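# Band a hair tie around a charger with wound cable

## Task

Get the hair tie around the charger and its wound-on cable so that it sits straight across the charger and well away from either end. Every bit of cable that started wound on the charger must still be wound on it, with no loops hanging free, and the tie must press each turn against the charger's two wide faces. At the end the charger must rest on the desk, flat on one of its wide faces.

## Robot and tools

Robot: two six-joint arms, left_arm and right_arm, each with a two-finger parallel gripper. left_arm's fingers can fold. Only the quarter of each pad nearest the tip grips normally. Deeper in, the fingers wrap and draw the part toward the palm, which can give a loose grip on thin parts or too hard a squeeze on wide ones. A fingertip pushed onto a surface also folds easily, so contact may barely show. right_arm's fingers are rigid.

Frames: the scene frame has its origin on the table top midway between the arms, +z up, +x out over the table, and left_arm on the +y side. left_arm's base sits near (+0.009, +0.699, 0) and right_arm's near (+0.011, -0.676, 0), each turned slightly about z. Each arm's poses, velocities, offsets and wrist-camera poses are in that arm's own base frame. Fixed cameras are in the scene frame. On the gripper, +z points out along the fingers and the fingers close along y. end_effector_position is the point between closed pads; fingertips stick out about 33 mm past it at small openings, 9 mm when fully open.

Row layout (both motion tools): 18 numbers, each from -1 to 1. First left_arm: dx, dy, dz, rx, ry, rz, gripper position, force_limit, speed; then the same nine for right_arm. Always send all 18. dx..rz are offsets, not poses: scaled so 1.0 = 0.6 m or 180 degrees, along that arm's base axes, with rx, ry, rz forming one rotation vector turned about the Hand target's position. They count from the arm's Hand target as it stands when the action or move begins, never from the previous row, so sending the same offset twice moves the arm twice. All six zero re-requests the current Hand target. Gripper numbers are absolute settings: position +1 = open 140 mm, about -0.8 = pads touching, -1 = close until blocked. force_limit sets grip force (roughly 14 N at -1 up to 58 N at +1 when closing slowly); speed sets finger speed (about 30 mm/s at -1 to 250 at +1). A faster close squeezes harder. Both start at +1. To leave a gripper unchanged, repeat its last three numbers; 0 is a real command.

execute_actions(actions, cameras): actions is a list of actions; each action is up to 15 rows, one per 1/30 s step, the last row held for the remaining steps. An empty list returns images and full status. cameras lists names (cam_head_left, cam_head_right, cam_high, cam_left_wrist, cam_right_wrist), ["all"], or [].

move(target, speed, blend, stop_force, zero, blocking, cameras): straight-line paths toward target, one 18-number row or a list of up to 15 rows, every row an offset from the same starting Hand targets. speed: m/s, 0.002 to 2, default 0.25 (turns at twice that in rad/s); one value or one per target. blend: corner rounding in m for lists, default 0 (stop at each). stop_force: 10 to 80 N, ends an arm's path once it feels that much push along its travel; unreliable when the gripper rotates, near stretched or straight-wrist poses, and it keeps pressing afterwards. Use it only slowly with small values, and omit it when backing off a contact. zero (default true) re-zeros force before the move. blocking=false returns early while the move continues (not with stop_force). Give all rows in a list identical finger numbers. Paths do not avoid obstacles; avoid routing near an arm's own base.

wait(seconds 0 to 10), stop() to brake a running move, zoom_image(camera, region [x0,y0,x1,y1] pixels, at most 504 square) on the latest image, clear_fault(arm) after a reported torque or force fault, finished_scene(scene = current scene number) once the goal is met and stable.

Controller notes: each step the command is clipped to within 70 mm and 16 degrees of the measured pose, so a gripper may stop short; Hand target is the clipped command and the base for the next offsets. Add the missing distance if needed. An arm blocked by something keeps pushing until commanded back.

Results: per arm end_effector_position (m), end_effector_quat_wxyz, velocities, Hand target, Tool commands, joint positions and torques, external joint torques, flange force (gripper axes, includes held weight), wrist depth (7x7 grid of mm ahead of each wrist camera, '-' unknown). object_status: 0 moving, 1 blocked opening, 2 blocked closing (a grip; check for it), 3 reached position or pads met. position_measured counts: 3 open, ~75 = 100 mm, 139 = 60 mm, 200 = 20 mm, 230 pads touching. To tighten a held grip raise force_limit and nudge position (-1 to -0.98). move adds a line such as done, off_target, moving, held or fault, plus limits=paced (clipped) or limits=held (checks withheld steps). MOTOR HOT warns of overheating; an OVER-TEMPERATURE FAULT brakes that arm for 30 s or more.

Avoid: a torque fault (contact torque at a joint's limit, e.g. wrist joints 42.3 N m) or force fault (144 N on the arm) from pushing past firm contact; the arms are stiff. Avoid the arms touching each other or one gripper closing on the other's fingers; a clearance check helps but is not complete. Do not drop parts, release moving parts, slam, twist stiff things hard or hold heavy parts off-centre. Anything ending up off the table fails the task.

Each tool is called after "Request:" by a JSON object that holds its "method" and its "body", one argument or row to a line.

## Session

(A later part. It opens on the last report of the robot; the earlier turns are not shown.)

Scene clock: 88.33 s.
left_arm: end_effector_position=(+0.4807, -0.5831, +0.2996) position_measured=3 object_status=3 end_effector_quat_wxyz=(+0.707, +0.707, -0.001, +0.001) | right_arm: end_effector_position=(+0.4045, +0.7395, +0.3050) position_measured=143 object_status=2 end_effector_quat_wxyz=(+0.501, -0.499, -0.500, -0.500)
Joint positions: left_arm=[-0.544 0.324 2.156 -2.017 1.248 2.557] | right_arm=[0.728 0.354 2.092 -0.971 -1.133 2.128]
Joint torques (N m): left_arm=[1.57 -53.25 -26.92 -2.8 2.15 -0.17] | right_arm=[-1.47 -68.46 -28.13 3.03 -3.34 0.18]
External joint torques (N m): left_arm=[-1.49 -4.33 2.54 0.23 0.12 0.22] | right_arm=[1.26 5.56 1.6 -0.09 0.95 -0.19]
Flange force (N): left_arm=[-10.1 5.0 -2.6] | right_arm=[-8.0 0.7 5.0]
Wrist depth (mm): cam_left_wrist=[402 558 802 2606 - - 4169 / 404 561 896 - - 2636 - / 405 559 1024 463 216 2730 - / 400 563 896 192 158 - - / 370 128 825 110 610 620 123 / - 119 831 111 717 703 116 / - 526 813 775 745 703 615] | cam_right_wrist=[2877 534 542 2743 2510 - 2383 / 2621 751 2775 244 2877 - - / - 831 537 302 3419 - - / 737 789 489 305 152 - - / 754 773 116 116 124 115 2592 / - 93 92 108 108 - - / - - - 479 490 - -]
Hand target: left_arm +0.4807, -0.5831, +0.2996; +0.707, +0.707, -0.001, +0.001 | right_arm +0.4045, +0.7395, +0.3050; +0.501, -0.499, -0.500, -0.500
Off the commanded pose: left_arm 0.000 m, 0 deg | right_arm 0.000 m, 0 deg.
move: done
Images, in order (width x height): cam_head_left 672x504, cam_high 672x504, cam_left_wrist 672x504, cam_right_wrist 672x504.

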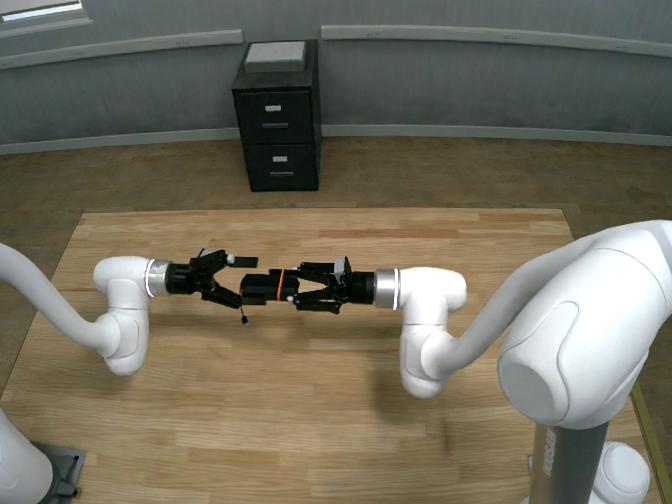

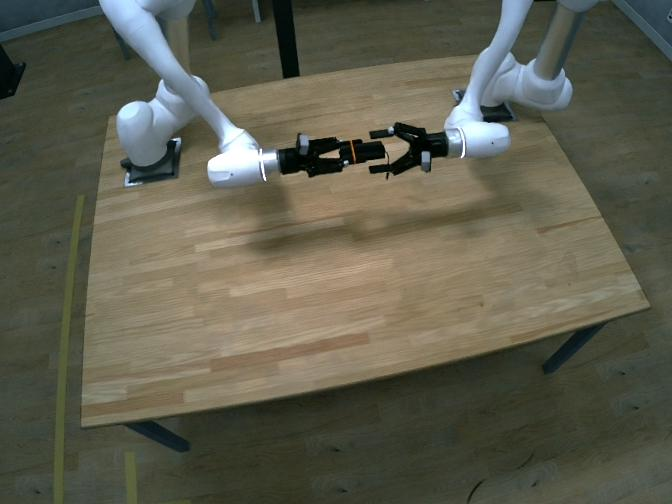

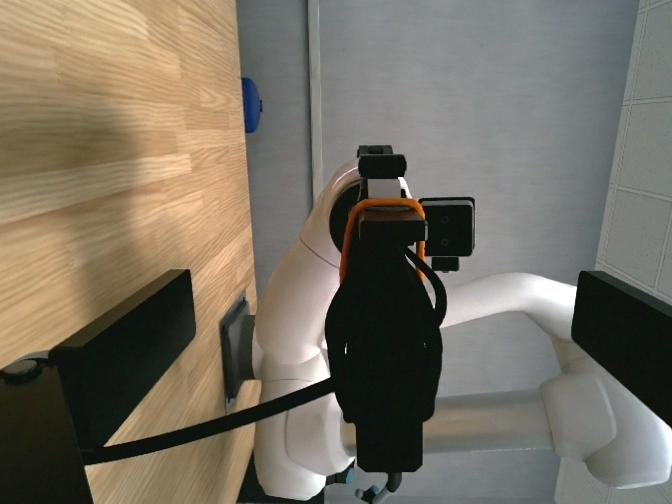

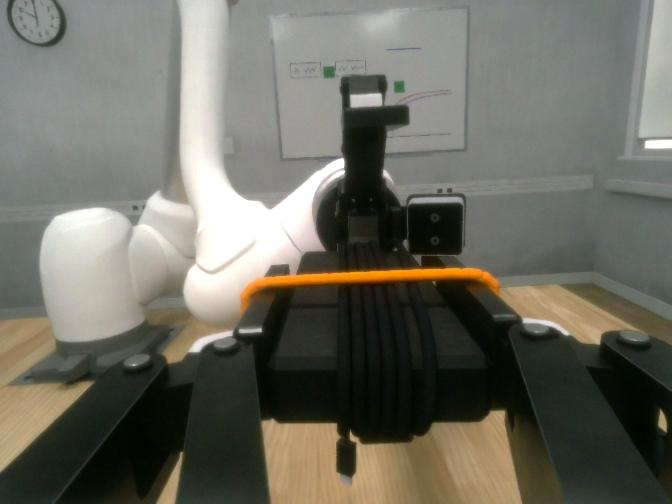

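Request:
{"method": "move", "body": {
  "target": [0,0,0,0,0,0,-1,-0.3,-1,0,0,0,0,0,0,-1,-0.8,-1]
}}

Request:
{"method": "wait", "body": {
  "seconds": 2,
  "cameras": ["cam_head_left"]
}}

Request:
{"method": "zoom_image", "body": {
  "camera": "cam_head_left",
  "region": [170, 220, 310, 330]
}}

Request:
{"method": "move", "body": {
  "target": [
    [0,0,0,0,0,0,-1,-0.3,-1,0,0,0,0,0,0,-0.03,-0.5,-1],
    [0,0,0,0,0,0,-1,-0.3,-1,0,0.033,0,0,0,0,-0.03,-0.5,-1]
  ],
  "speed": 0.03,
  "cameras": ["cam_right_wrist","cam_head_left","cam_high"]
}}

Request:
{"method": "zoom_image", "body": {
  "camera": "cam_head_left",
  "region": [170, 220, 310, 330]
}}

Request:
{"method": "zoom_image", "body": {
  "camera": "cam_high",
  "region": [330, 90, 450, 200]
}}

Scene clock: 94.70 s.
left_arm: end_effector_position=(+0.4807, -0.5831, +0.2996) position_measured=191 object_status=2 end_effector_quat_wxyz=(+0.707, +0.707, -0.001, +0.001) | right_arm: end_effector_position=(+0.4046, +0.7395, +0.3050) position_measured=143 object_status=2 end_effector_quat_wxyz=(+0.501, -0.499, -0.500, -0.500)
Joint positions: left_arm=[-0.544 0.324 2.156 -2.017 1.248 2.557] | right_arm=[0.728 0.354 2.092 -0.971 -1.133 2.128]
Joint torques (N m): left_arm=[2.05 -56.3 -28.75 -3.6 3.56 -0.07] | right_arm=[-2.07 -65.51 -25.85 2.6 -2.4 0.29]
External joint torques (N m): left_arm=[-1.97 -1.29 4.33 1 -1.24 0.12] | right_arm=[2.28 2.34 -0.68 0.35 0.01 -0.3]
Flange force (N): left_arm=[-9.9 1.3 -1.4] | right_arm=[-3.8 -0.5 6.2]
Wrist depth (mm): cam_left_wrist=[404 557 783 - - - - / 404 563 940 - - 2389 - / 403 555 906 225 2636 - - / 403 563 899 161 190 - - / 405 524 519 109 110 630 689 / 385 72 96 80 110 92 81 / - 63 - 119 119 - 69] | cam_right_wrist=[4451 512 533 2712 2808 - 2949 / - 789 559 2912 2949 2986 - / - 871 520 272 3064 - - / 711 789 491 211 161 - - / 759 786 116 118 126 115 2510 / - 93 92 108 108 - - / - - - 480 488 - -]
Hand target: left_arm +0.4807, -0.5831, +0.2996; +0.707, +0.707, -0.001, +0.001 | right_arm +0.4045, +0.7395, +0.3050; +0.501, -0.499, -0.500, -0.500
Off the commanded pose: left_arm 0.000 m, 0 deg | right_arm 0.000 m, 0 deg.
move: done

Scene clock: 96.70 s.
left_arm: end_effector_position=(+0.4807, -0.5831, +0.2996) position_measured=191 object_status=2 end_effector_quat_wxyz=(+0.707, +0.707, -0.001, +0.001) | right_arm: end_effector_position=(+0.4046, +0.7395, +0.3050) position_measured=143 object_status=2 end_effector_quat_wxyz=(+0.501, -0.499, -0.500, -0.500)
Joint positions: left_arm=[-0.544 0.324 2.156 -2.017 1.248 2.557] | right_arm=[0.728 0.354 2.092 -0.971 -1.133 2.128]
Joint torques (N m): left_arm=[1.64 -56.18 -28.96 -3.64 3.59 -0.05] | right_arm=[-2.04 -65.55 -25.82 2.58 -2.38 0.27]
External joint torques (N m): left_arm=[-1.67 -1.44 4.56 1.03 -1.26 0.1] | right_arm=[2.16 2.35 -0.71 0.36 -0.02 -0.27]
Flange force (N): left_arm=[-10.1 1.5 -2.1] | right_arm=[-3.8 -0.3 6.1]
Wrist depth (mm): cam_left_wrist=[403 558 2636 3230 2831 2867 2606 / 406 563 1019 2867 3423 - 3230 / 408 559 914 402 - - - / 404 562 917 161 160 - - / 404 535 521 110 110 625 699 / 387 72 96 80 110 93 81 / - 63 - 119 119 - 69] | cam_right_wrist=[3145 514 555 2564 2743 - 4718 / - 756 2912 3145 2986 - - / - 877 522 301 3232 - - / 724 797 494 212 161 - - / 751 779 116 120 139 115 2483 / - 93 92 108 108 - - / - - - 479 489 - -]
Hand target: left_arm +0.4807, -0.5831, +0.2996; +0.707, +0.707, -0.001, +0.001 | right_arm +0.4045, +0.7395, +0.3050; +0.501, -0.499, -0.500, -0.500
Tool commands: left_gripper/position=-1.0 left_gripper/force_limit=-0.3 left_gripper/speed=-1.0 right_gripper/position=-1.0 right_gripper/force_limit=-0.8 right_gripper/speed=-1.0
Off the commanded pose: left_arm 0.000 m, 0 deg | right_arm 0.000 m, 0 deg.
wait: 2.00 s; at rest by 0.17 s
Images, in order (width x height): cam_head_left 672x504.

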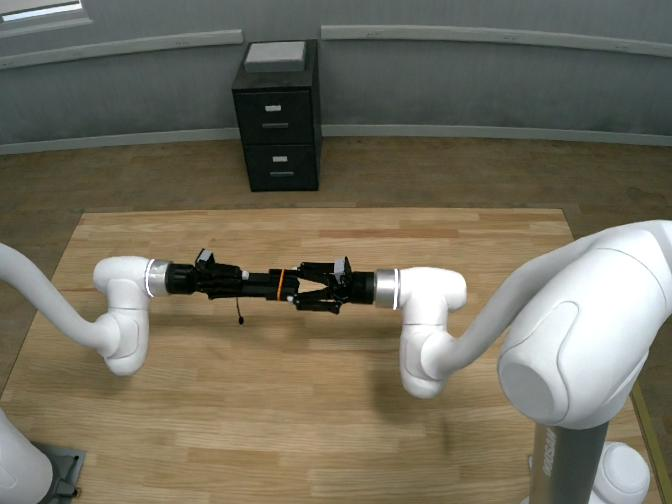

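Scaled by 3.600 from the camera's 672x504 image, which has a finer 960x720 frame.

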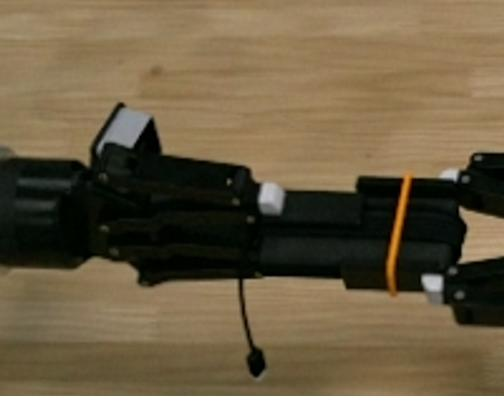

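Scene clock: 98.17 s.
left_arm: end_effector_position=(+0.4807, -0.5831, +0.2996) position_measured=191 object_status=2 end_effector_quat_wxyz=(+0.707, +0.707, -0.001, +0.001) | right_arm: end_effector_position=(+0.4045, +0.7593, +0.3050) position_measured=133 object_status=3 end_effector_quat_wxyz=(+0.501, -0.499, -0.500, -0.500)
Joint positions: left_arm=[-0.544 0.324 2.156 -2.017 1.248 2.557] | right_arm=[0.753 0.371 2.065 -0.952 -1.113 2.127]
Joint torques (N m): left_arm=[1.21 -54.04 -27.36 -3.03 2.49 -0.1] | right_arm=[-1.38 -69.49 -28.25 2.83 -2.96 0.17]
External joint torques (N m): left_arm=[-1.22 -3.62 2.95 0.42 -0.16 0.15] | right_arm=[1.21 3.97 1.19 0.17 0.56 -0.17]
Flange force (N): left_arm=[-9.6 4.2 -3.0] | right_arm=[-5.9 -0.3 4.0]
Wrist depth (mm): cam_left_wrist=[403 562 813 2831 2831 2940 - / 403 562 925 2440 2730 2414 - / 403 561 940 444 204 2636 5460 / 408 557 917 143 150 - - / 402 530 495 110 110 616 695 / 385 72 96 80 110 93 81 / - 63 - 119 - - 69] | cam_right_wrist=[- 2775 533 - - - 2651 / - - 2712 2842 2842 - 2651 / - 871 513 256 3232 - - / 730 784 466 194 151 - - / 724 742 - 121 131 120 2537 / - 93 93 92 90 89 - / - - - - - - -]
Hand target: left_arm +0.4807, -0.5831, +0.2996; +0.707, +0.707, -0.001, +0.001 | right_arm +0.4045, +0.7593, +0.3050; +0.501, -0.499, -0.500, -0.500
Off the commanded pose: left_arm 0.000 m, 0 deg | right_arm 0.000 m, 0 deg.
move: done
Images, in order (width x height): cam_head_left 672x504, cam_high 672x504, cam_right_wrist 672x504.

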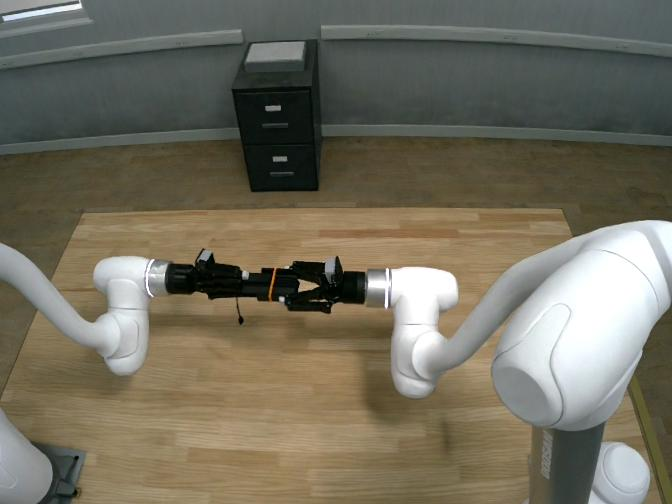

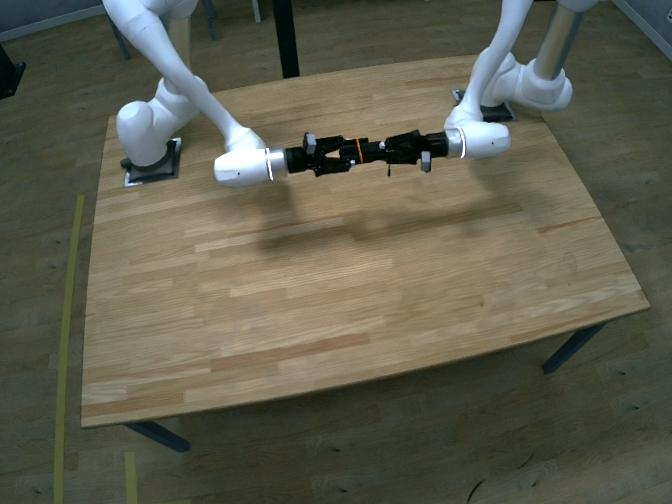

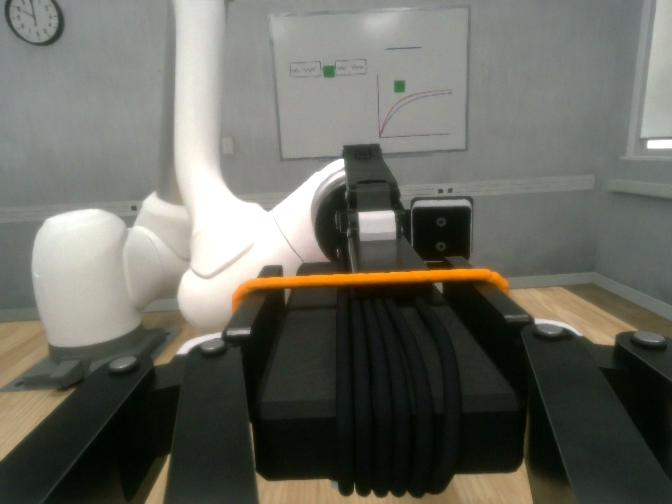

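Scaled by 3.600 from the camera's 672x504 image, which has a finer 960x720 frame.

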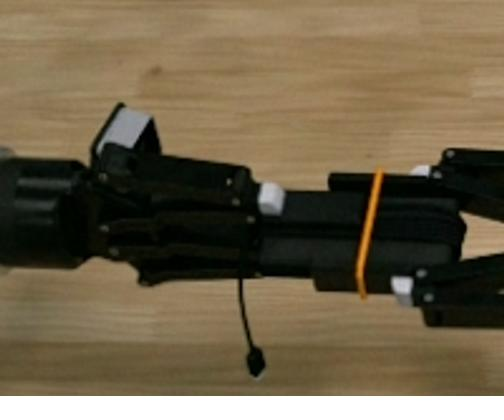

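Scaled by 4.200 from the camera's 672x504 image, which has a finer 960x720 frame.

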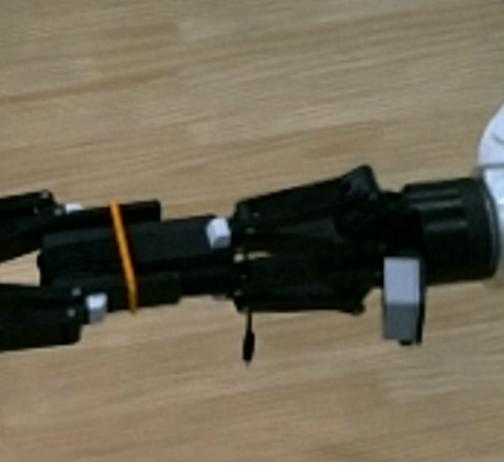

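Request:
{"method": "move", "body": {
  "target": [0,0,0,0,0,0,-1,-0.3,-1,0,0,0,0,0,0,-1,-0.8,-1]
}}

Request:
{"method": "wait", "body": {
  "seconds": 1.5
}}

Request:
{"method": "move", "body": {
  "target": [
    [0,0,0,0,0,0,-0.1,-0.05,-1,0,0,0,0,0,0,-1,-0.8,-1],
    [0,-0.04,0,0,0,0,-0.1,-0.05,-1,0,0,0,0,0,0,-1,-0.8,-1],
    [0,-0.04,0,0,0,0,-1,0.0,-1,0,0,0,0,0,0,-1,-0.8,-1]
  ],
  "speed": 0.06
}}

Request:
{"method": "wait", "body": {
  "seconds": 1.7,
  "cameras": ["cam_right_wrist","cam_head_left","cam_left_wrist"]
}}

Request:
{"method": "zoom_image", "body": {
  "camera": "cam_head_left",
  "region": [170, 220, 310, 330]
}}

Scene clock: 100.83 s.
left_arm: end_effector_position=(+0.4807, -0.5831, +0.2996) position_measured=191 object_status=2 end_effector_quat_wxyz=(+0.707, +0.707, -0.001, +0.001) | right_arm: end_effector_position=(+0.4045, +0.7593, +0.3050) position_measured=139 object_status=2 end_effector_quat_wxyz=(+0.501, -0.499, -0.500, -0.500)
Joint positions: left_arm=[-0.544 0.324 2.156 -2.017 1.248 2.557] | right_arm=[0.753 0.371 2.065 -0.952 -1.113 2.127]
Joint torques (N m): left_arm=[-1.79 -53.35 -29.29 -3.16 2.4 -0.17] | right_arm=[1.59 -68.85 -29.94 2.73 -3.02 0.18]
External joint torques (N m): left_arm=[1.57 -4.24 4.88 0.54 -0.07 0.22] | right_arm=[-2.01 3.89 2.96 0.25 0.64 -0.18]
Flange force (N): left_arm=[-10.7 4.0 -9.7] | right_arm=[-6.7 0.9 -2.4]
Wrist depth (mm): cam_left_wrist=[402 559 840 - 2606 2364 4023 / 406 557 932 - - - - / 402 561 940 280 2867 - - / 404 561 921 147 145 - - / 404 528 497 110 110 627 680 / 383 72 96 80 110 92 81 / - 63 - 119 - - 69] | cam_right_wrist=[2592 2712 515 - 2842 - 3064 / - 2912 535 2808 2912 2912 - / 2912 877 2877 281 3024 3232 - / 696 789 468 193 152 3232 - / 730 749 123 121 128 116 897 / - - 92 92 89 86 - / - - - - - - -]
Hand target: left_arm +0.4807, -0.5831, +0.2996; +0.707, +0.707, -0.001, +0.001 | right_arm +0.4045, +0.7593, +0.3050; +0.501, -0.499, -0.500, -0.500
Off the commanded pose: left_arm 0.000 m, 0 deg | right_arm 0.000 m, 0 deg.
move: done

Scene clock: 102.33 s.
left_arm: end_effector_position=(+0.4807, -0.5831, +0.2996) position_measured=191 object_status=2 end_effector_quat_wxyz=(+0.707, +0.707, -0.001, +0.001) | right_arm: end_effector_position=(+0.4045, +0.7593, +0.3050) position_measured=139 object_status=2 end_effector_quat_wxyz=(+0.501, -0.499, -0.500, -0.500)
Joint positions: left_arm=[-0.544 0.324 2.156 -2.017 1.248 2.557] | right_arm=[0.753 0.371 2.065 -0.952 -1.113 2.127]
Joint torques (N m): left_arm=[-1.72 -53.62 -29.18 -3.11 2.49 -0.1] | right_arm=[1.57 -68.96 -29.85 2.77 -3.04 0.2]
External joint torques (N m): left_arm=[1.61 -4.16 4.75 0.5 -0.15 0.15] | right_arm=[-1.69 3.26 2.76 0.24 0.64 -0.21]
Flange force (N): left_arm=[-10.4 4.1 -9.4] | right_arm=[-5.8 0.3 -2.3]
Wrist depth (mm): cam_left_wrist=[403 559 810 3017 2466 - - / 401 559 925 2831 2978 - - / 404 559 1038 381 2797 - - / 403 561 899 146 146 2940 - / 401 527 499 110 110 612 691 / 383 72 96 80 110 93 81 / - 63 - 118 - - 69] | cam_right_wrist=[3188 - 521 2808 2457 - 2537 / - - 515 - 3188 - - / - 831 514 280 3104 - 2184 / 706 768 467 211 3024 2743 2432 / 726 751 121 121 131 116 2407 / - - 93 92 90 86 - / - - - - 90 - -]
Hand target: left_arm +0.4807, -0.5831, +0.2996; +0.707, +0.707, -0.001, +0.001 | right_arm +0.4045, +0.7593, +0.3050; +0.501, -0.499, -0.500, -0.500
Tool commands: left_gripper/position=-1.0 left_gripper/force_limit=-0.3 left_gripper/speed=-1.0 right_gripper/position=-1.0 right_gripper/force_limit=-0.8 right_gripper/speed=-1.0
Off the commanded pose: left_arm 0.000 m, 0 deg | right_arm 0.000 m, 0 deg.
wait: 1.50 s; at rest by 0.17 s

Scene clock: 105.73 s.
left_arm: end_effector_position=(+0.4807, -0.6071, +0.2997) position_measured=187 object_status=0 end_effector_quat_wxyz=(+0.707, +0.707, -0.001, +0.001) | right_arm: end_effector_position=(+0.4045, +0.7593, +0.3050) position_measured=139 object_status=2 end_effector_quat_wxyz=(+0.501, -0.499, -0.500, -0.500)
Joint positions: left_arm=[-0.581 0.338 2.134 -2.048 1.224 2.56] | right_arm=[0.753 0.371 2.065 -0.952 -1.113 2.127]
Joint torques (N m): left_arm=[-0.25 -50.11 -23.43 -1.46 0.55 -0.33] | right_arm=[-1.66 -75.72 -33.42 4.17 -4.84 -0.1]
External joint torques (N m): left_arm=[0.18 -9.22 -1.38 -1.21 1.78 0.38] | right_arm=[1.98 10.45 6.48 -1.18 2.44 0.1]
Flange force (N): left_arm=[-8.2 11.4 -4.6] | right_arm=[-14.1 -1.5 3.6]
Wrist depth (mm): cam_left_wrist=[402 559 837 - - - 2548 / 405 563 917 - - 2763 - / 405 565 921 259 181 2903 - / 404 562 899 136 119 2940 3372 / 404 530 496 95 104 585 642 / 385 72 96 87 87 85 83 / - 65 - 84 84 - 70] | cam_right_wrist=[- - 499 2842 2743 - 5362 / - 489 512 - 3232 - 3104 / - 489 483 230 2986 - - / 711 761 449 177 3145 3469 - / 726 744 121 119 119 116 904 / - - 93 92 90 86 - / - - - - 90 - -]
Hand target: left_arm +0.4807, -0.6071, +0.2996; +0.707, +0.707, -0.001, +0.001 | right_arm +0.4045, +0.7593, +0.3050; +0.501, -0.499, -0.500, -0.500
Off the commanded pose: left_arm 0.000 m, 0 deg | right_arm 0.000 m, 0 deg.
move: done

Scene clock: 107.43 s.
left_arm: end_effector_position=(+0.4807, -0.6071, +0.2997) position_measured=187 object_status=2 end_effector_quat_wxyz=(+0.707, +0.707, -0.001, +0.001) | right_arm: end_effector_position=(+0.4045, +0.7593, +0.3050) position_measured=139 object_status=2 end_effector_quat_wxyz=(+0.501, -0.499, -0.500, -0.500)
Joint positions: left_arm=[-0.581 0.338 2.134 -2.048 1.224 2.56] | right_arm=[0.753 0.371 2.065 -0.952 -1.113 2.127]
Joint torques (N m): left_arm=[0.07 -50 -23.58 -1.4 0.54 -0.32] | right_arm=[-1.58 -75.57 -33.38 4.14 -4.83 -0.11]
External joint torques (N m): left_arm=[-0.12 -9.32 -1.22 -1.27 1.79 0.37] | right_arm=[1.74 9.67 6.28 -1.13 2.42 0.11]
Flange force (N): left_arm=[-8.9 11.4 -4.3] | right_arm=[-12.9 -1.6 3.0]
Wrist depth (mm): cam_left_wrist=[402 559 805 - - 2763 - / 402 565 906 - 2698 2520 - / 403 562 1006 188 2797 2903 - / 404 566 903 136 126 3017 - / 407 528 493 96 104 590 659 / 391 72 96 87 87 84 84 / - 65 - 84 86 - 70] | cam_right_wrist=[3024 - 496 2290 2743 - - / - 518 528 2808 2842 - 4626 / 4067 828 485 231 2775 - - / 702 754 447 178 152 - - / 726 744 122 119 120 116 2651 / - - 93 92 90 86 - / - - - - 90 - -]
Hand target: left_arm +0.4807, -0.6071, +0.2996; +0.707, +0.707, -0.001, +0.001 | right_arm +0.4045, +0.7593, +0.3050; +0.501, -0.499, -0.500, -0.500
Tool commands: left_gripper/position=-1.0 left_gripper/force_limit=+0.0 left_gripper/speed=-1.0 right_gripper/position=-1.0 right_gripper/force_limit=-0.8 right_gripper/speed=-1.0
Off the commanded pose: left_arm 0.000 m, 0 deg | right_arm 0.000 m, 0 deg.
wait: 1.70 s; at rest by 0.17 s
Images, in order (width x height): cam_head_left 672x504, cam_left_wrist 672x504, cam_right_wrist 672x504.

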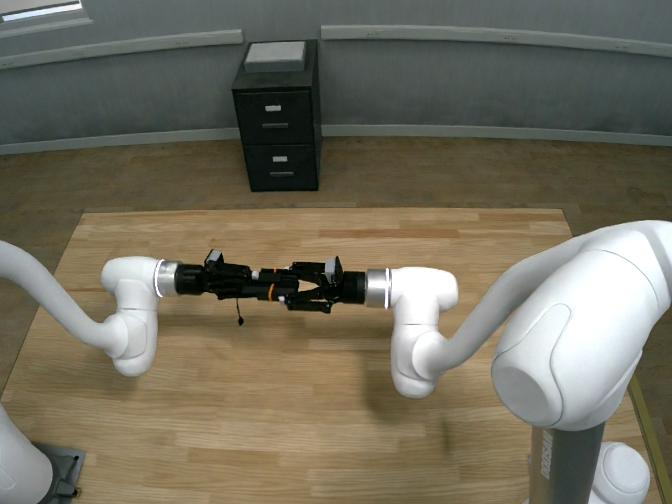

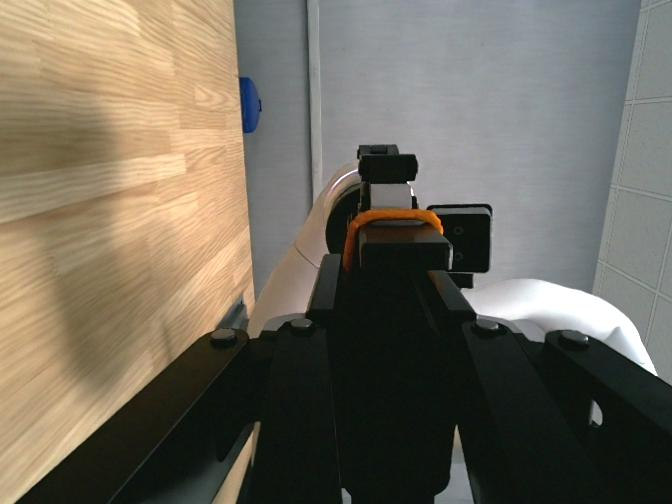

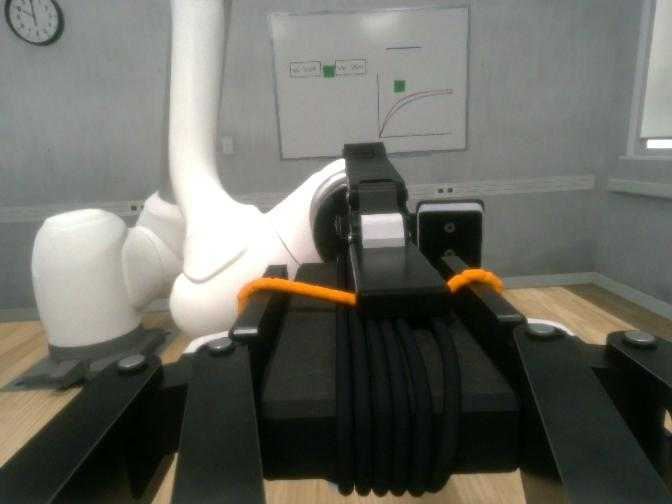

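Scaled by 3.600 from the camera's 672x504 image, which has a finer 960x720 frame.

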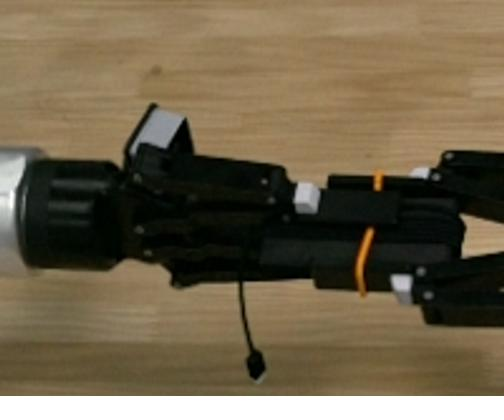

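Request:
{"method": "move", "body": {
  "target": [
    [0,0,0,0,0,0,-1,0,-1,0,0,0,0,0,0,0.02,0.5,-1],
    [0,0,0,0,0,0,-1,0,-1,0,-0.025,0,0,0,0,0.02,0.5,-1]
  ],
  "speed": 0.02,
  "cameras": ["cam_right_wrist","cam_head_left"]
}}

Request:
{"method": "zoom_image", "body": {
  "camera": "cam_head_left",
  "region": [170, 220, 310, 330]
}}

Scene clock: 110.13 s.
left_arm: end_effector_position=(+0.4807, -0.6071, +0.2997) position_measured=187 object_status=2 end_effector_quat_wxyz=(+0.707, +0.707, -0.001, +0.001) | right_arm: end_effector_position=(+0.4045, +0.7443, +0.3050) position_measured=127 object_status=3 end_effector_quat_wxyz=(+0.501, -0.499, -0.500, -0.500)
Joint positions: left_arm=[-0.581 0.338 2.134 -2.048 1.224 2.56] | right_arm=[0.734 0.359 2.086 -0.966 -1.128 2.127]
Joint torques (N m): left_arm=[1.12 -50.35 -21.69 -0.89 0.6 -0.15] | right_arm=[-4.73 -74.88 -32.17 4.69 -4.87 0.08]
External joint torques (N m): left_arm=[-1.09 -9.15 -3.14 -1.78 1.73 0.2] | right_arm=[4.72 10.58 5.41 -1.72 2.47 -0.08]
Flange force (N): left_arm=[-7.0 12.2 -0.3] | right_arm=[-13.9 -2.5 8.3]
Wrist depth (mm): cam_left_wrist=[404 557 810 - - - 2763 / 405 557 928 - - - - / 407 558 896 199 197 - 2797 / 404 565 828 135 134 - - / 405 531 483 98 103 597 659 / 388 72 96 85 95 84 84 / - 63 - 81 95 - 70] | cam_right_wrist=[- - 530 2743 2775 2912 2537 / - - 2775 2808 2877 - 2537 / - 834 507 271 2743 - - / 702 789 459 185 143 - - / 747 751 - 130 135 125 2457 / - 93 97 97 97 109 - / - - - 457 451 - -]
Hand target: left_arm +0.4807, -0.6071, +0.2996; +0.707, +0.707, -0.001, +0.001 | right_arm +0.4045, +0.7443, +0.3050; +0.501, -0.499, -0.500, -0.500
Off the commanded pose: left_arm 0.000 m, 0 deg | right_arm 0.000 m, 0 deg.
move: done
Images, in order (width x height): cam_head_left 672x504, cam_right_wrist 672x504.

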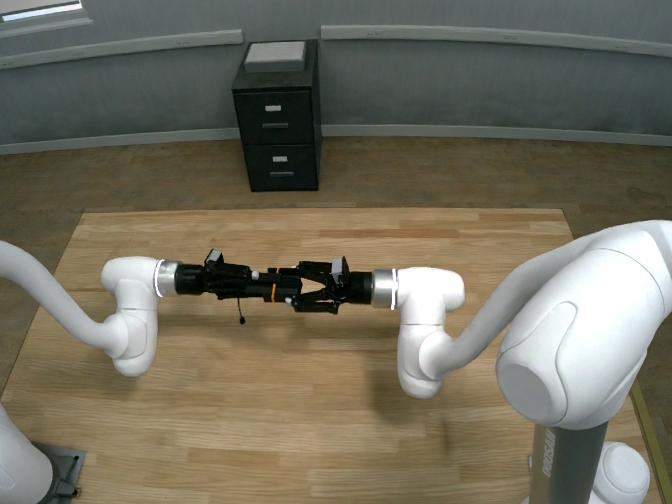

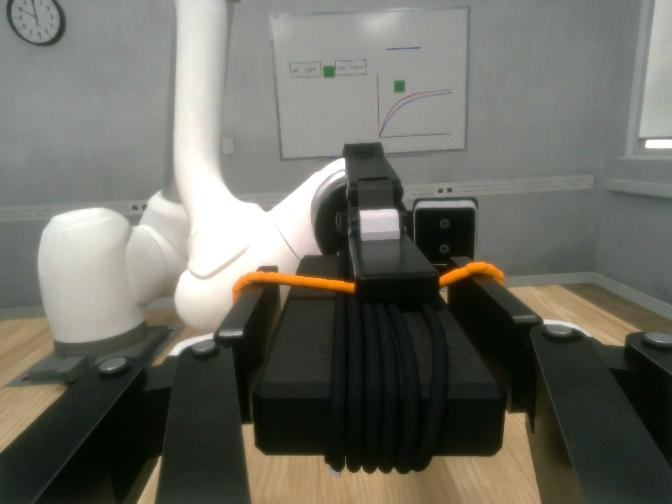

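Scaled by 3.600 from the camera's 672x504 image, which has a finer 960x720 frame.

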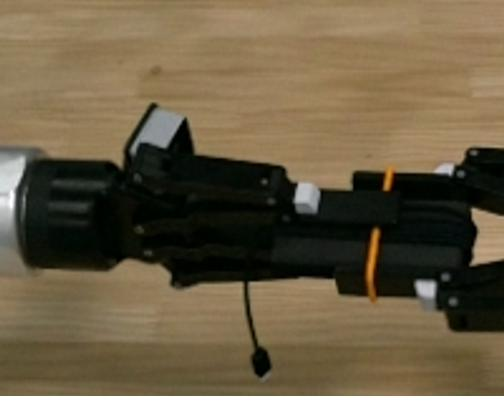

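Request:
{"method": "move", "body": {
  "target": [0,0,0,0,0,0,-1,0,-1,0,-0.02,0,0,0,0,0.02,0.5,-1],
  "speed": 0.02,
  "cameras": ["cam_right_wrist","cam_head_left"]
}}

Request:
{"method": "zoom_image", "body": {
  "camera": "cam_head_left",
  "region": [170, 220, 310, 330]
}}

Scene clock: 112.10 s.
left_arm: end_effector_position=(+0.4807, -0.6071, +0.2996) position_measured=187 object_status=2 end_effector_quat_wxyz=(+0.707, +0.707, -0.001, +0.001) | right_arm: end_effector_position=(+0.4045, +0.7323, +0.3050) position_measured=127 object_status=3 end_effector_quat_wxyz=(+0.501, -0.499, -0.500, -0.500)
Joint positions: left_arm=[-0.581 0.338 2.134 -2.047 1.224 2.56] | right_arm=[0.718 0.348 2.102 -0.979 -1.14 2.128]
Joint torques (N m): left_arm=[2.8 -50.42 -20.08 -0.65 0.55 -0.1] | right_arm=[-6.4 -73.98 -31.47 5 -4.92 0.04]
External joint torques (N m): left_arm=[-2.89 -8.73 -4.68 -2.02 1.78 0.15] | right_arm=[6.56 11.39 5.09 -2.08 2.52 -0.04]
Flange force (N): left_arm=[-6.0 12.2 4.4] | right_arm=[-14.8 -3.0 11.7]
Wrist depth (mm): cam_left_wrist=[404 559 807 - - 2163 - / 404 566 910 2903 - 2667 - / 407 568 914 212 208 - - / 404 557 921 150 185 2797 - / 403 521 754 102 103 607 655 / 387 72 96 85 103 85 84 / - 63 - 88 110 - 70] | cam_right_wrist=[- - 531 2775 2842 - - / - 792 505 2877 2877 2510 2383 / - 2808 529 250 3024 - 3188 / 717 789 471 163 146 - 2877 / 768 776 - 121 138 125 2681 / - 93 93 99 97 109 - / - - 482 462 470 - -]
Hand target: left_arm +0.4807, -0.6071, +0.2996; +0.707, +0.707, -0.001, +0.001 | right_arm +0.4045, +0.7323, +0.3050; +0.501, -0.499, -0.500, -0.500
Off the commanded pose: left_arm 0.000 m, 0 deg | right_arm 0.000 m, 0 deg.
move: done
Images, in order (width x height): cam_head_left 672x504, cam_right_wrist 672x504.

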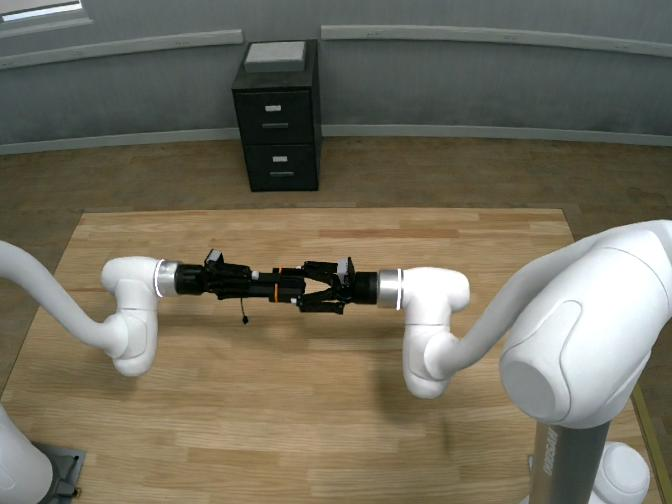

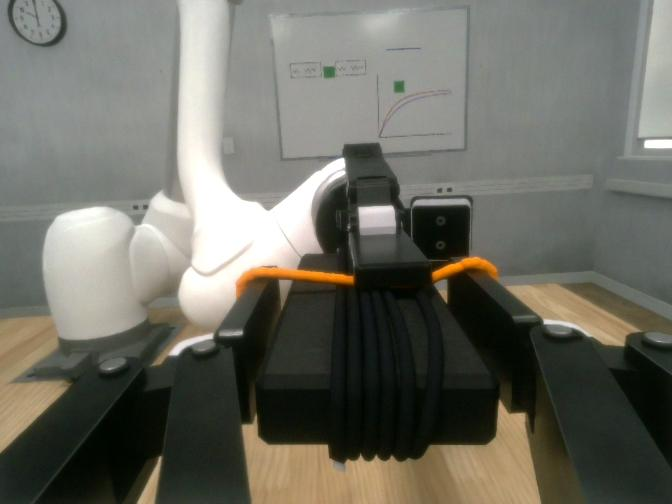

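Scaled by 3.600 from the camera's 672x504 image, which has a finer 960x720 frame.

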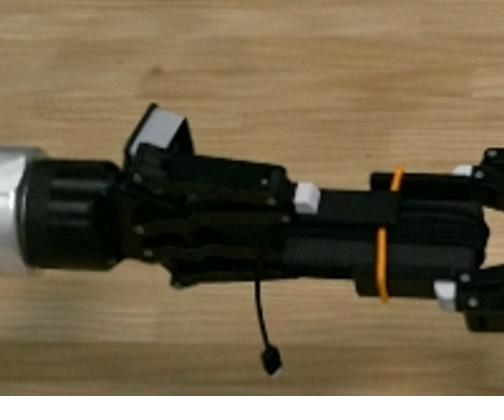

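Request:
{"method": "move", "body": {
  "target": [0,0,0,0,0,0,-1,0,-1,0,0,0,0,0,0,-1,-0.8,-1]
}}

Request:
{"method": "wait", "body": {
  "seconds": 1.5
}}

Request:
{"method": "move", "body": {
  "target": [
    [0,0,0,0,0,0,-0.1,-0.05,-1,0,0,0,0,0,0,-1,-0.8,-1],
    [0,-0.038,0.003,0,0,0,-0.1,-0.05,-1,0,0,0,0,0,0,-1,-0.8,-1],
    [0,-0.038,0.003,0,0,0,-1,0.5,-1,0,0,0,0,0,0,-1,-0.8,-1]
  ],
  "speed": 0.06
}}

Request:
{"method": "wait", "body": {
  "seconds": 1.7,
  "cameras": ["cam_right_wrist","cam_head_left"]
}}

Request:
{"method": "move", "body": {
  "target": [
    [0,0,0,0,0,0,-1,0.5,-1,0,0,0,0,0,0,0.02,0.5,-1],
    [0,0,0,0,0,0,-1,0.5,-1,0,-0.025,0,0,0,0,0.02,0.5,-1]
  ],
  "speed": 0.02,
  "cameras": ["cam_right_wrist","cam_head_left"]
}}

Request:
{"method": "zoom_image", "body": {
  "camera": "cam_head_left",
  "region": [170, 220, 310, 330]
}}

Scene clock: 114.73 s.
left_arm: end_effector_position=(+0.4807, -0.6071, +0.2996) position_measured=187 object_status=2 end_effector_quat_wxyz=(+0.707, +0.707, -0.001, +0.001) | right_arm: end_effector_position=(+0.4046, +0.7323, +0.3050) position_measured=143 object_status=0 end_effector_quat_wxyz=(+0.501, -0.499, -0.500, -0.500)
Joint positions: left_arm=[-0.581 0.338 2.134 -2.047 1.224 2.56] | right_arm=[0.718 0.348 2.102 -0.979 -1.14 2.128]
Joint torques (N m): left_arm=[-0.21 -49.76 -23.08 -1.2 0.43 -0.28] | right_arm=[-1.74 -73.24 -32.97 4.43 -5.07 -0.04]
External joint torques (N m): left_arm=[0.23 -9.78 -1.76 -1.47 1.9 0.33] | right_arm=[1.79 11.06 6.64 -1.52 2.68 0.04]
Flange force (N): left_arm=[-8.3 12.2 -4.5] | right_arm=[-15.2 -0.6 3.8]
Wrist depth (mm): cam_left_wrist=[402 559 816 2698 - - 2493 / 404 563 917 2763 - - - / 404 565 1047 335 207 2248 - / 407 563 914 152 143 3276 - / 403 527 757 102 102 616 710 / 390 72 96 86 103 84 84 / - 63 - - - - 70] | cam_right_wrist=[- - 537 2842 2877 - - / - 816 2651 2775 2712 - 2775 / 2775 846 528 283 3104 3188 - / 749 792 475 190 158 3064 1760 / 766 766 117 131 129 115 911 / - 93 87 97 99 86 - / - - - 472 470 - -]
Hand target: left_arm +0.4807, -0.6071, +0.2996; +0.707, +0.707, -0.001, +0.001 | right_arm +0.4045, +0.7323, +0.3050; +0.501, -0.499, -0.500, -0.500
Off the commanded pose: left_arm 0.000 m, 0 deg | right_arm 0.000 m, 0 deg.
move: done

Scene clock: 116.23 s.
left_arm: end_effector_position=(+0.4807, -0.6071, +0.2996) position_measured=187 object_status=2 end_effector_quat_wxyz=(+0.707, +0.707, -0.001, +0.001) | right_arm: end_effector_position=(+0.4045, +0.7323, +0.3050) position_measured=143 object_status=2 end_effector_quat_wxyz=(+0.501, -0.499, -0.500, -0.500)
Joint positions: left_arm=[-0.581 0.338 2.134 -2.047 1.224 2.56] | right_arm=[0.718 0.348 2.102 -0.979 -1.14 2.128]
Joint torques (N m): left_arm=[0 -49.52 -22.97 -1.22 0.44 -0.31] | right_arm=[-1.83 -73 -32.92 4.4 -5.08 -0.01]
External joint torques (N m): left_arm=[0 -9.95 -1.87 -1.46 1.89 0.36] | right_arm=[1.81 10.11 6.42 -1.47 2.68 0.01]
Flange force (N): left_arm=[-8.5 12.5 -4.1] | right_arm=[-13.8 -1.2 3.4]
Wrist depth (mm): cam_left_wrist=[409 562 772 - - - - / 403 563 856 2163 2293 - - / 406 562 936 286 285 - 2466 / 406 565 846 152 145 2978 2940 / 406 522 745 102 102 602 657 / 384 72 96 86 103 84 84 / - 63 - - - - 70] | cam_right_wrist=[2407 2681 544 2808 2808 - 3024 / - 828 512 2912 2775 - 3145 / - 858 521 283 2808 - - / 728 802 476 193 149 - 2842 / 843 781 117 130 125 115 2564 / - 93 92 99 99 86 - / - - - 460 473 - -]
Hand target: left_arm +0.4807, -0.6071, +0.2996; +0.707, +0.707, -0.001, +0.001 | right_arm +0.4045, +0.7323, +0.3050; +0.501, -0.499, -0.500, -0.500
Tool commands: left_gripper/position=-1.0 left_gripper/force_limit=+0.0 left_gripper/speed=-1.0 right_gripper/position=-1.0 right_gripper/force_limit=-0.8 right_gripper/speed=-1.0
Off the commanded pose: left_arm 0.000 m, 0 deg | right_arm 0.000 m, 0 deg.
wait: 1.50 s; at rest by 0.17 s

Scene clock: 119.60 s.
left_arm: end_effector_position=(+0.4807, -0.6299, +0.3014) position_measured=189 object_status=0 end_effector_quat_wxyz=(+0.707, +0.707, -0.001, +0.001) | right_arm: end_effector_position=(+0.4045, +0.7323, +0.3050) position_measured=143 object_status=2 end_effector_quat_wxyz=(+0.501, -0.499, -0.500, -0.500)
Joint positions: left_arm=[-0.615 0.349 2.111 -2.074 1.199 2.56] | right_arm=[0.718 0.348 2.102 -0.979 -1.14 2.128]
Joint torques (N m): left_arm=[4.99 -67.67 -33.24 -5.44 6.75 -0.43] | right_arm=[-5.57 -58.29 -18.72 1.29 0.17 0.06]
External joint torques (N m): left_arm=[-5.19 6.68 7.89 2.7 -4.41 0.48] | right_arm=[5.61 -4.25 -7.69 1.64 -2.57 -0.07]
Flange force (N): left_arm=[-10.0 -8.6 5.0] | right_arm=[5.9 -1.0 13.4]
Wrist depth (mm): cam_left_wrist=[407 563 2577 - 2636 - 2636 / 408 568 899 - 2698 - - / 404 562 899 264 - 3017 - / 410 562 932 139 130 - - / 407 557 103 94 97 597 639 / - 72 92 80 79 84 84 / - 66 - 79 78 - 70] | cam_right_wrist=[- 479 2651 2775 2743 - 3024 / - 2775 789 2949 3145 - 2681 / 2621 874 2877 260 2808 - - / 737 781 452 190 148 5128 2681 / 768 773 117 123 124 115 2407 / - 93 92 98 98 86 - / - - - 461 470 - -]
Hand target: left_arm +0.4807, -0.6299, +0.3014; +0.707, +0.707, -0.001, +0.001 | right_arm +0.4045, +0.7323, +0.3050; +0.501, -0.499, -0.500, -0.500
Off the commanded pose: left_arm 0.000 m, 0 deg | right_arm 0.000 m, 0 deg.
move: done

Scene clock: 121.30 s.
left_arm: end_effector_position=(+0.4807, -0.6299, +0.3015) position_measured=189 object_status=2 end_effector_quat_wxyz=(+0.707, +0.707, -0.001, +0.001) | right_arm: end_effector_position=(+0.4045, +0.7323, +0.3050) position_measured=143 object_status=2 end_effector_quat_wxyz=(+0.501, -0.499, -0.500, -0.500)
Joint positions: left_arm=[-0.615 0.349 2.111 -2.074 1.199 2.56] | right_arm=[0.718 0.348 2.102 -0.979 -1.14 2.128]
Joint torques (N m): left_arm=[4.72 -68.76 -33.46 -5.5 6.95 -0.4] | right_arm=[-6 -57.56 -18.29 1.23 0.45 0.05]
External joint torques (N m): left_arm=[-4.65 7.72 8.12 2.77 -4.62 0.45] | right_arm=[6.19 -5.54 -8.19 1.71 -2.86 -0.05]
Flange force (N): left_arm=[-8.7 -9.9 4.8] | right_arm=[7.7 -2.0 13.5]
Wrist depth (mm): cam_left_wrist=[402 563 2577 2730 3017 2440 - / 407 558 2389 2763 2831 2606 - / 404 570 914 189 186 - 2698 / 412 563 903 135 135 3058 - / 403 566 103 94 97 593 646 / - 72 92 80 79 84 84 / - 66 - 79 77 - 70] | cam_right_wrist=[2712 - 505 2877 2912 - 2681 / 2681 - 518 2912 2712 - - / 3232 756 495 259 3686 - - / 733 784 452 174 148 - - / 776 766 117 123 123 115 2383 / - 93 92 99 97 - - / - - - 460 470 - -]
Hand target: left_arm +0.4807, -0.6299, +0.3014; +0.707, +0.707, -0.001, +0.001 | right_arm +0.4045, +0.7323, +0.3050; +0.501, -0.499, -0.500, -0.500
Tool commands: left_gripper/position=-1.0 left_gripper/force_limit=+0.5 left_gripper/speed=-1.0 right_gripper/position=-1.0 right_gripper/force_limit=-0.8 right_gripper/speed=-1.0
Off the commanded pose: left_arm 0.000 m, 0 deg | right_arm 0.000 m, 0 deg.
wait: 1.70 s; at rest by 0.17 s
Images, in order (width x height): cam_head_left 672x504, cam_right_wrist 672x504.

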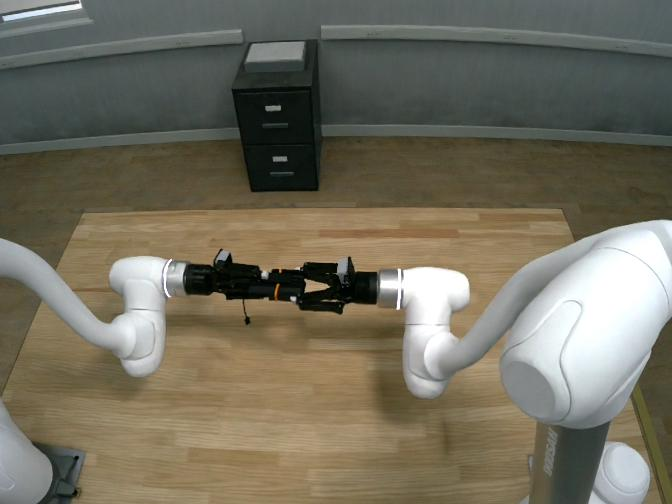

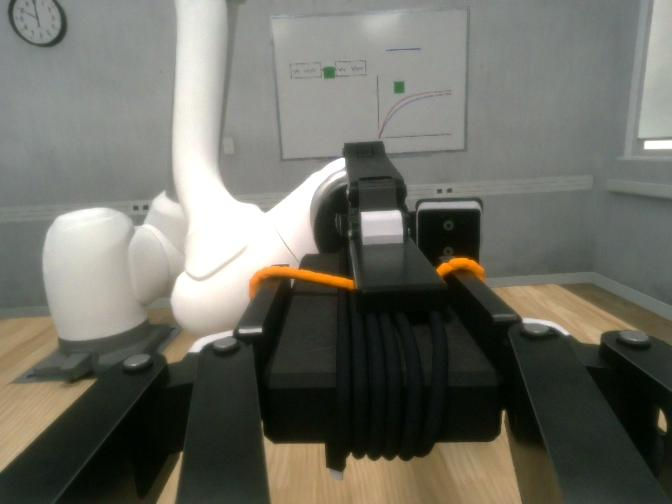

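Scene clock: 122.87 s.
left_arm: end_effector_position=(+0.4807, -0.6299, +0.3015) position_measured=191 object_status=2 end_effector_quat_wxyz=(+0.707, +0.707, -0.001, +0.001) | right_arm: end_effector_position=(+0.4046, +0.7173, +0.3050) position_measured=127 object_status=3 end_effector_quat_wxyz=(+0.501, -0.499, -0.500, -0.500)
Joint positions: left_arm=[-0.615 0.349 2.111 -2.074 1.199 2.56] | right_arm=[0.698 0.336 2.122 -0.995 -1.154 2.129]
Joint torques (N m): left_arm=[6.45 -54.37 -22.25 -1.97 1.14 -0.17] | right_arm=[-6.35 -70.65 -27.26 3.92 -4.48 0.09]
External joint torques (N m): left_arm=[-6.51 -6.6 -3.08 -0.76 1.19 0.22] | right_arm=[6.43 9.49 1.14 -1.03 2.08 -0.09]
Flange force (N): left_arm=[-9.0 9.2 8.1] | right_arm=[-11.7 -0.2 16.1]
Wrist depth (mm): cam_left_wrist=[410 562 917 - - 3017 - / 410 563 948 - - - - / 412 562 932 438 2978 - - / 407 563 822 138 137 - - / 406 532 103 98 104 594 620 / - 72 - 78 78 79 - / - 77 - 80 78 - -] | cam_right_wrist=[- - 533 2537 2681 - 2457 / - - 520 2912 2537 - 2949 / - 837 516 327 2407 3145 - / 728 797 462 171 174 - - / 834 773 - 125 134 125 2432 / - 93 109 571 121 109 - / - - 503 494 491 - -]
Hand target: left_arm +0.4807, -0.6299, +0.3014; +0.707, +0.707, -0.001, +0.001 | right_arm +0.4045, +0.7173, +0.3050; +0.501, -0.499, -0.500, -0.500
Off the commanded pose: left_arm 0.000 m, 0 deg | right_arm 0.000 m, 0 deg.
move: done
Images, in order (width x height): cam_head_left 672x504, cam_right_wrist 672x504.

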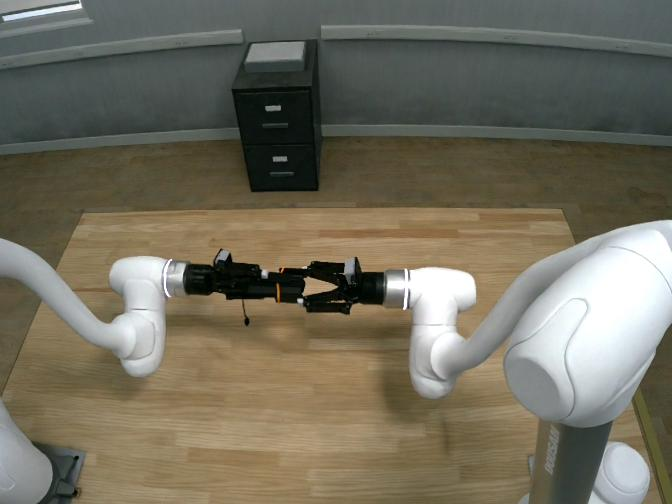

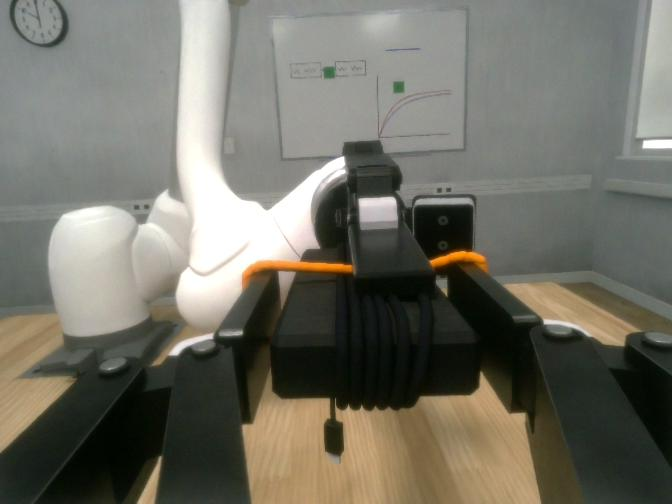

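Scaled by 3.600 from the camera's 672x504 image, which has a finer 960x720 frame.

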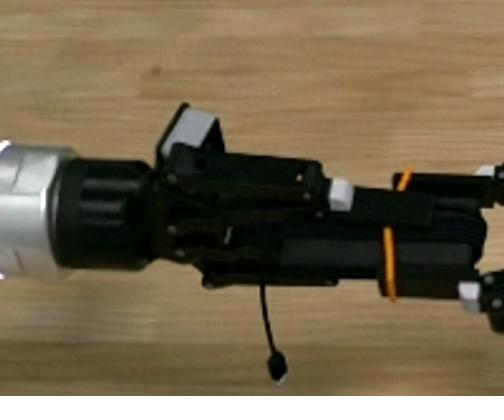

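Request:
{"method": "move", "body": {
  "target": [0,0,0,0,0,0,-1,0.5,-1,0,-0.028,0,0,0,0,0.02,0.5,-1],
  "speed": 0.02,
  "cameras": ["cam_right_wrist","cam_head_left"]
}}

Request:
{"method": "zoom_image", "body": {
  "camera": "cam_head_left",
  "region": [190, 220, 330, 330]
}}

Scene clock: 125.23 s.
left_arm: end_effector_position=(+0.4806, -0.6298, +0.3012) position_measured=191 object_status=2 end_effector_quat_wxyz=(+0.707, +0.707, -0.001, +0.001) | right_arm: end_effector_position=(+0.4045, +0.7005, +0.3050) position_measured=127 object_status=3 end_effector_quat_wxyz=(+0.501, -0.499, -0.500, -0.500)
Joint positions: left_arm=[-0.615 0.349 2.111 -2.074 1.199 2.56] | right_arm=[0.674 0.322 2.143 -1.014 -1.171 2.131]
Joint torques (N m): left_arm=[1.6 -58.83 -29.9 -3.54 3.18 -0.17] | right_arm=[-1.28 -61.78 -25.3 2.26 -2.32 0.14]
External joint torques (N m): left_arm=[-1.48 -2.33 4.54 0.81 -0.85 0.22] | right_arm=[1.32 2.32 -0.43 0.58 -0.08 -0.14]
Flange force (N): left_arm=[-10.7 2.1 -3.9] | right_arm=[-4.0 0.3 4.9]
Wrist depth (mm): cam_left_wrist=[405 558 852 - 2066 - - / 403 563 896 - 2698 2797 2205 / 405 561 1028 452 2667 2940 - / 407 559 805 152 152 3475 3141 / 408 530 103 95 104 610 661 / - 72 - 79 78 79 - / - 77 - 80 - - -] | cam_right_wrist=[2808 - 551 - 2842 - 2986 / 2949 - 544 2986 2775 2359 - / - 900 524 290 3469 2986 2145 / 789 816 478 189 156 4369 - / 849 794 - 129 135 116 2483 / - 93 140 602 596 109 - / - - 507 497 492 - -]
Hand target: left_arm +0.4807, -0.6299, +0.3014; +0.707, +0.707, -0.001, +0.001 | right_arm +0.4045, +0.7005, +0.3050; +0.501, -0.499, -0.500, -0.500
Off the commanded pose: left_arm 0.000 m, 0 deg | right_arm 0.000 m, 0 deg.
move: done
Images, in order (width x height): cam_head_left 672x504, cam_right_wrist 672x504.

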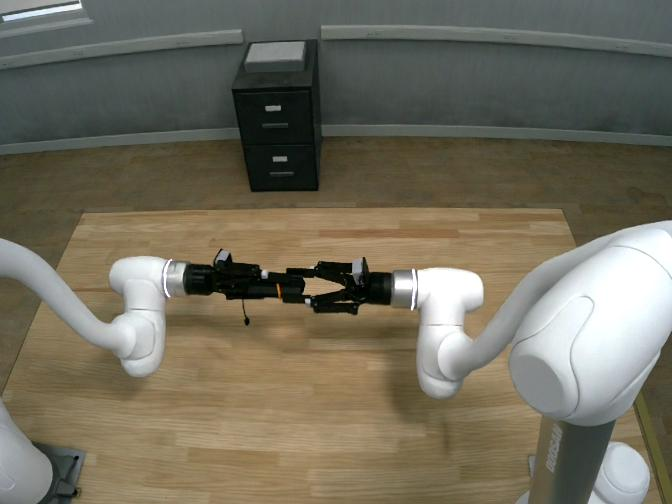

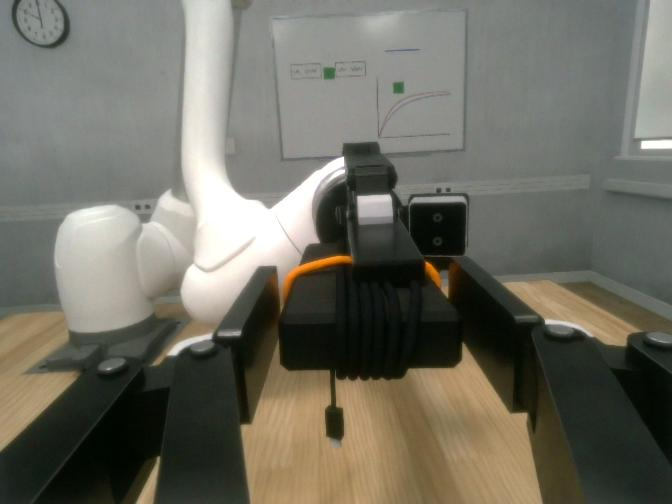

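Scaled by 3.600 from the camera's 672x504 image, which has a finer 960x720 frame.

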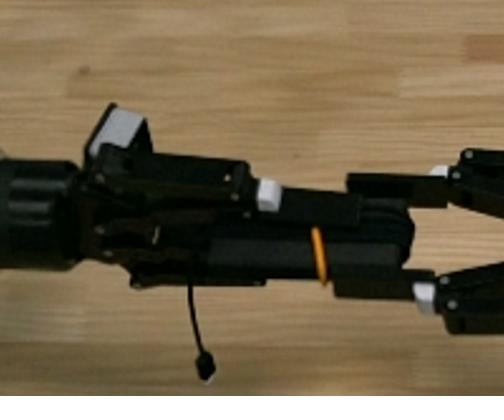

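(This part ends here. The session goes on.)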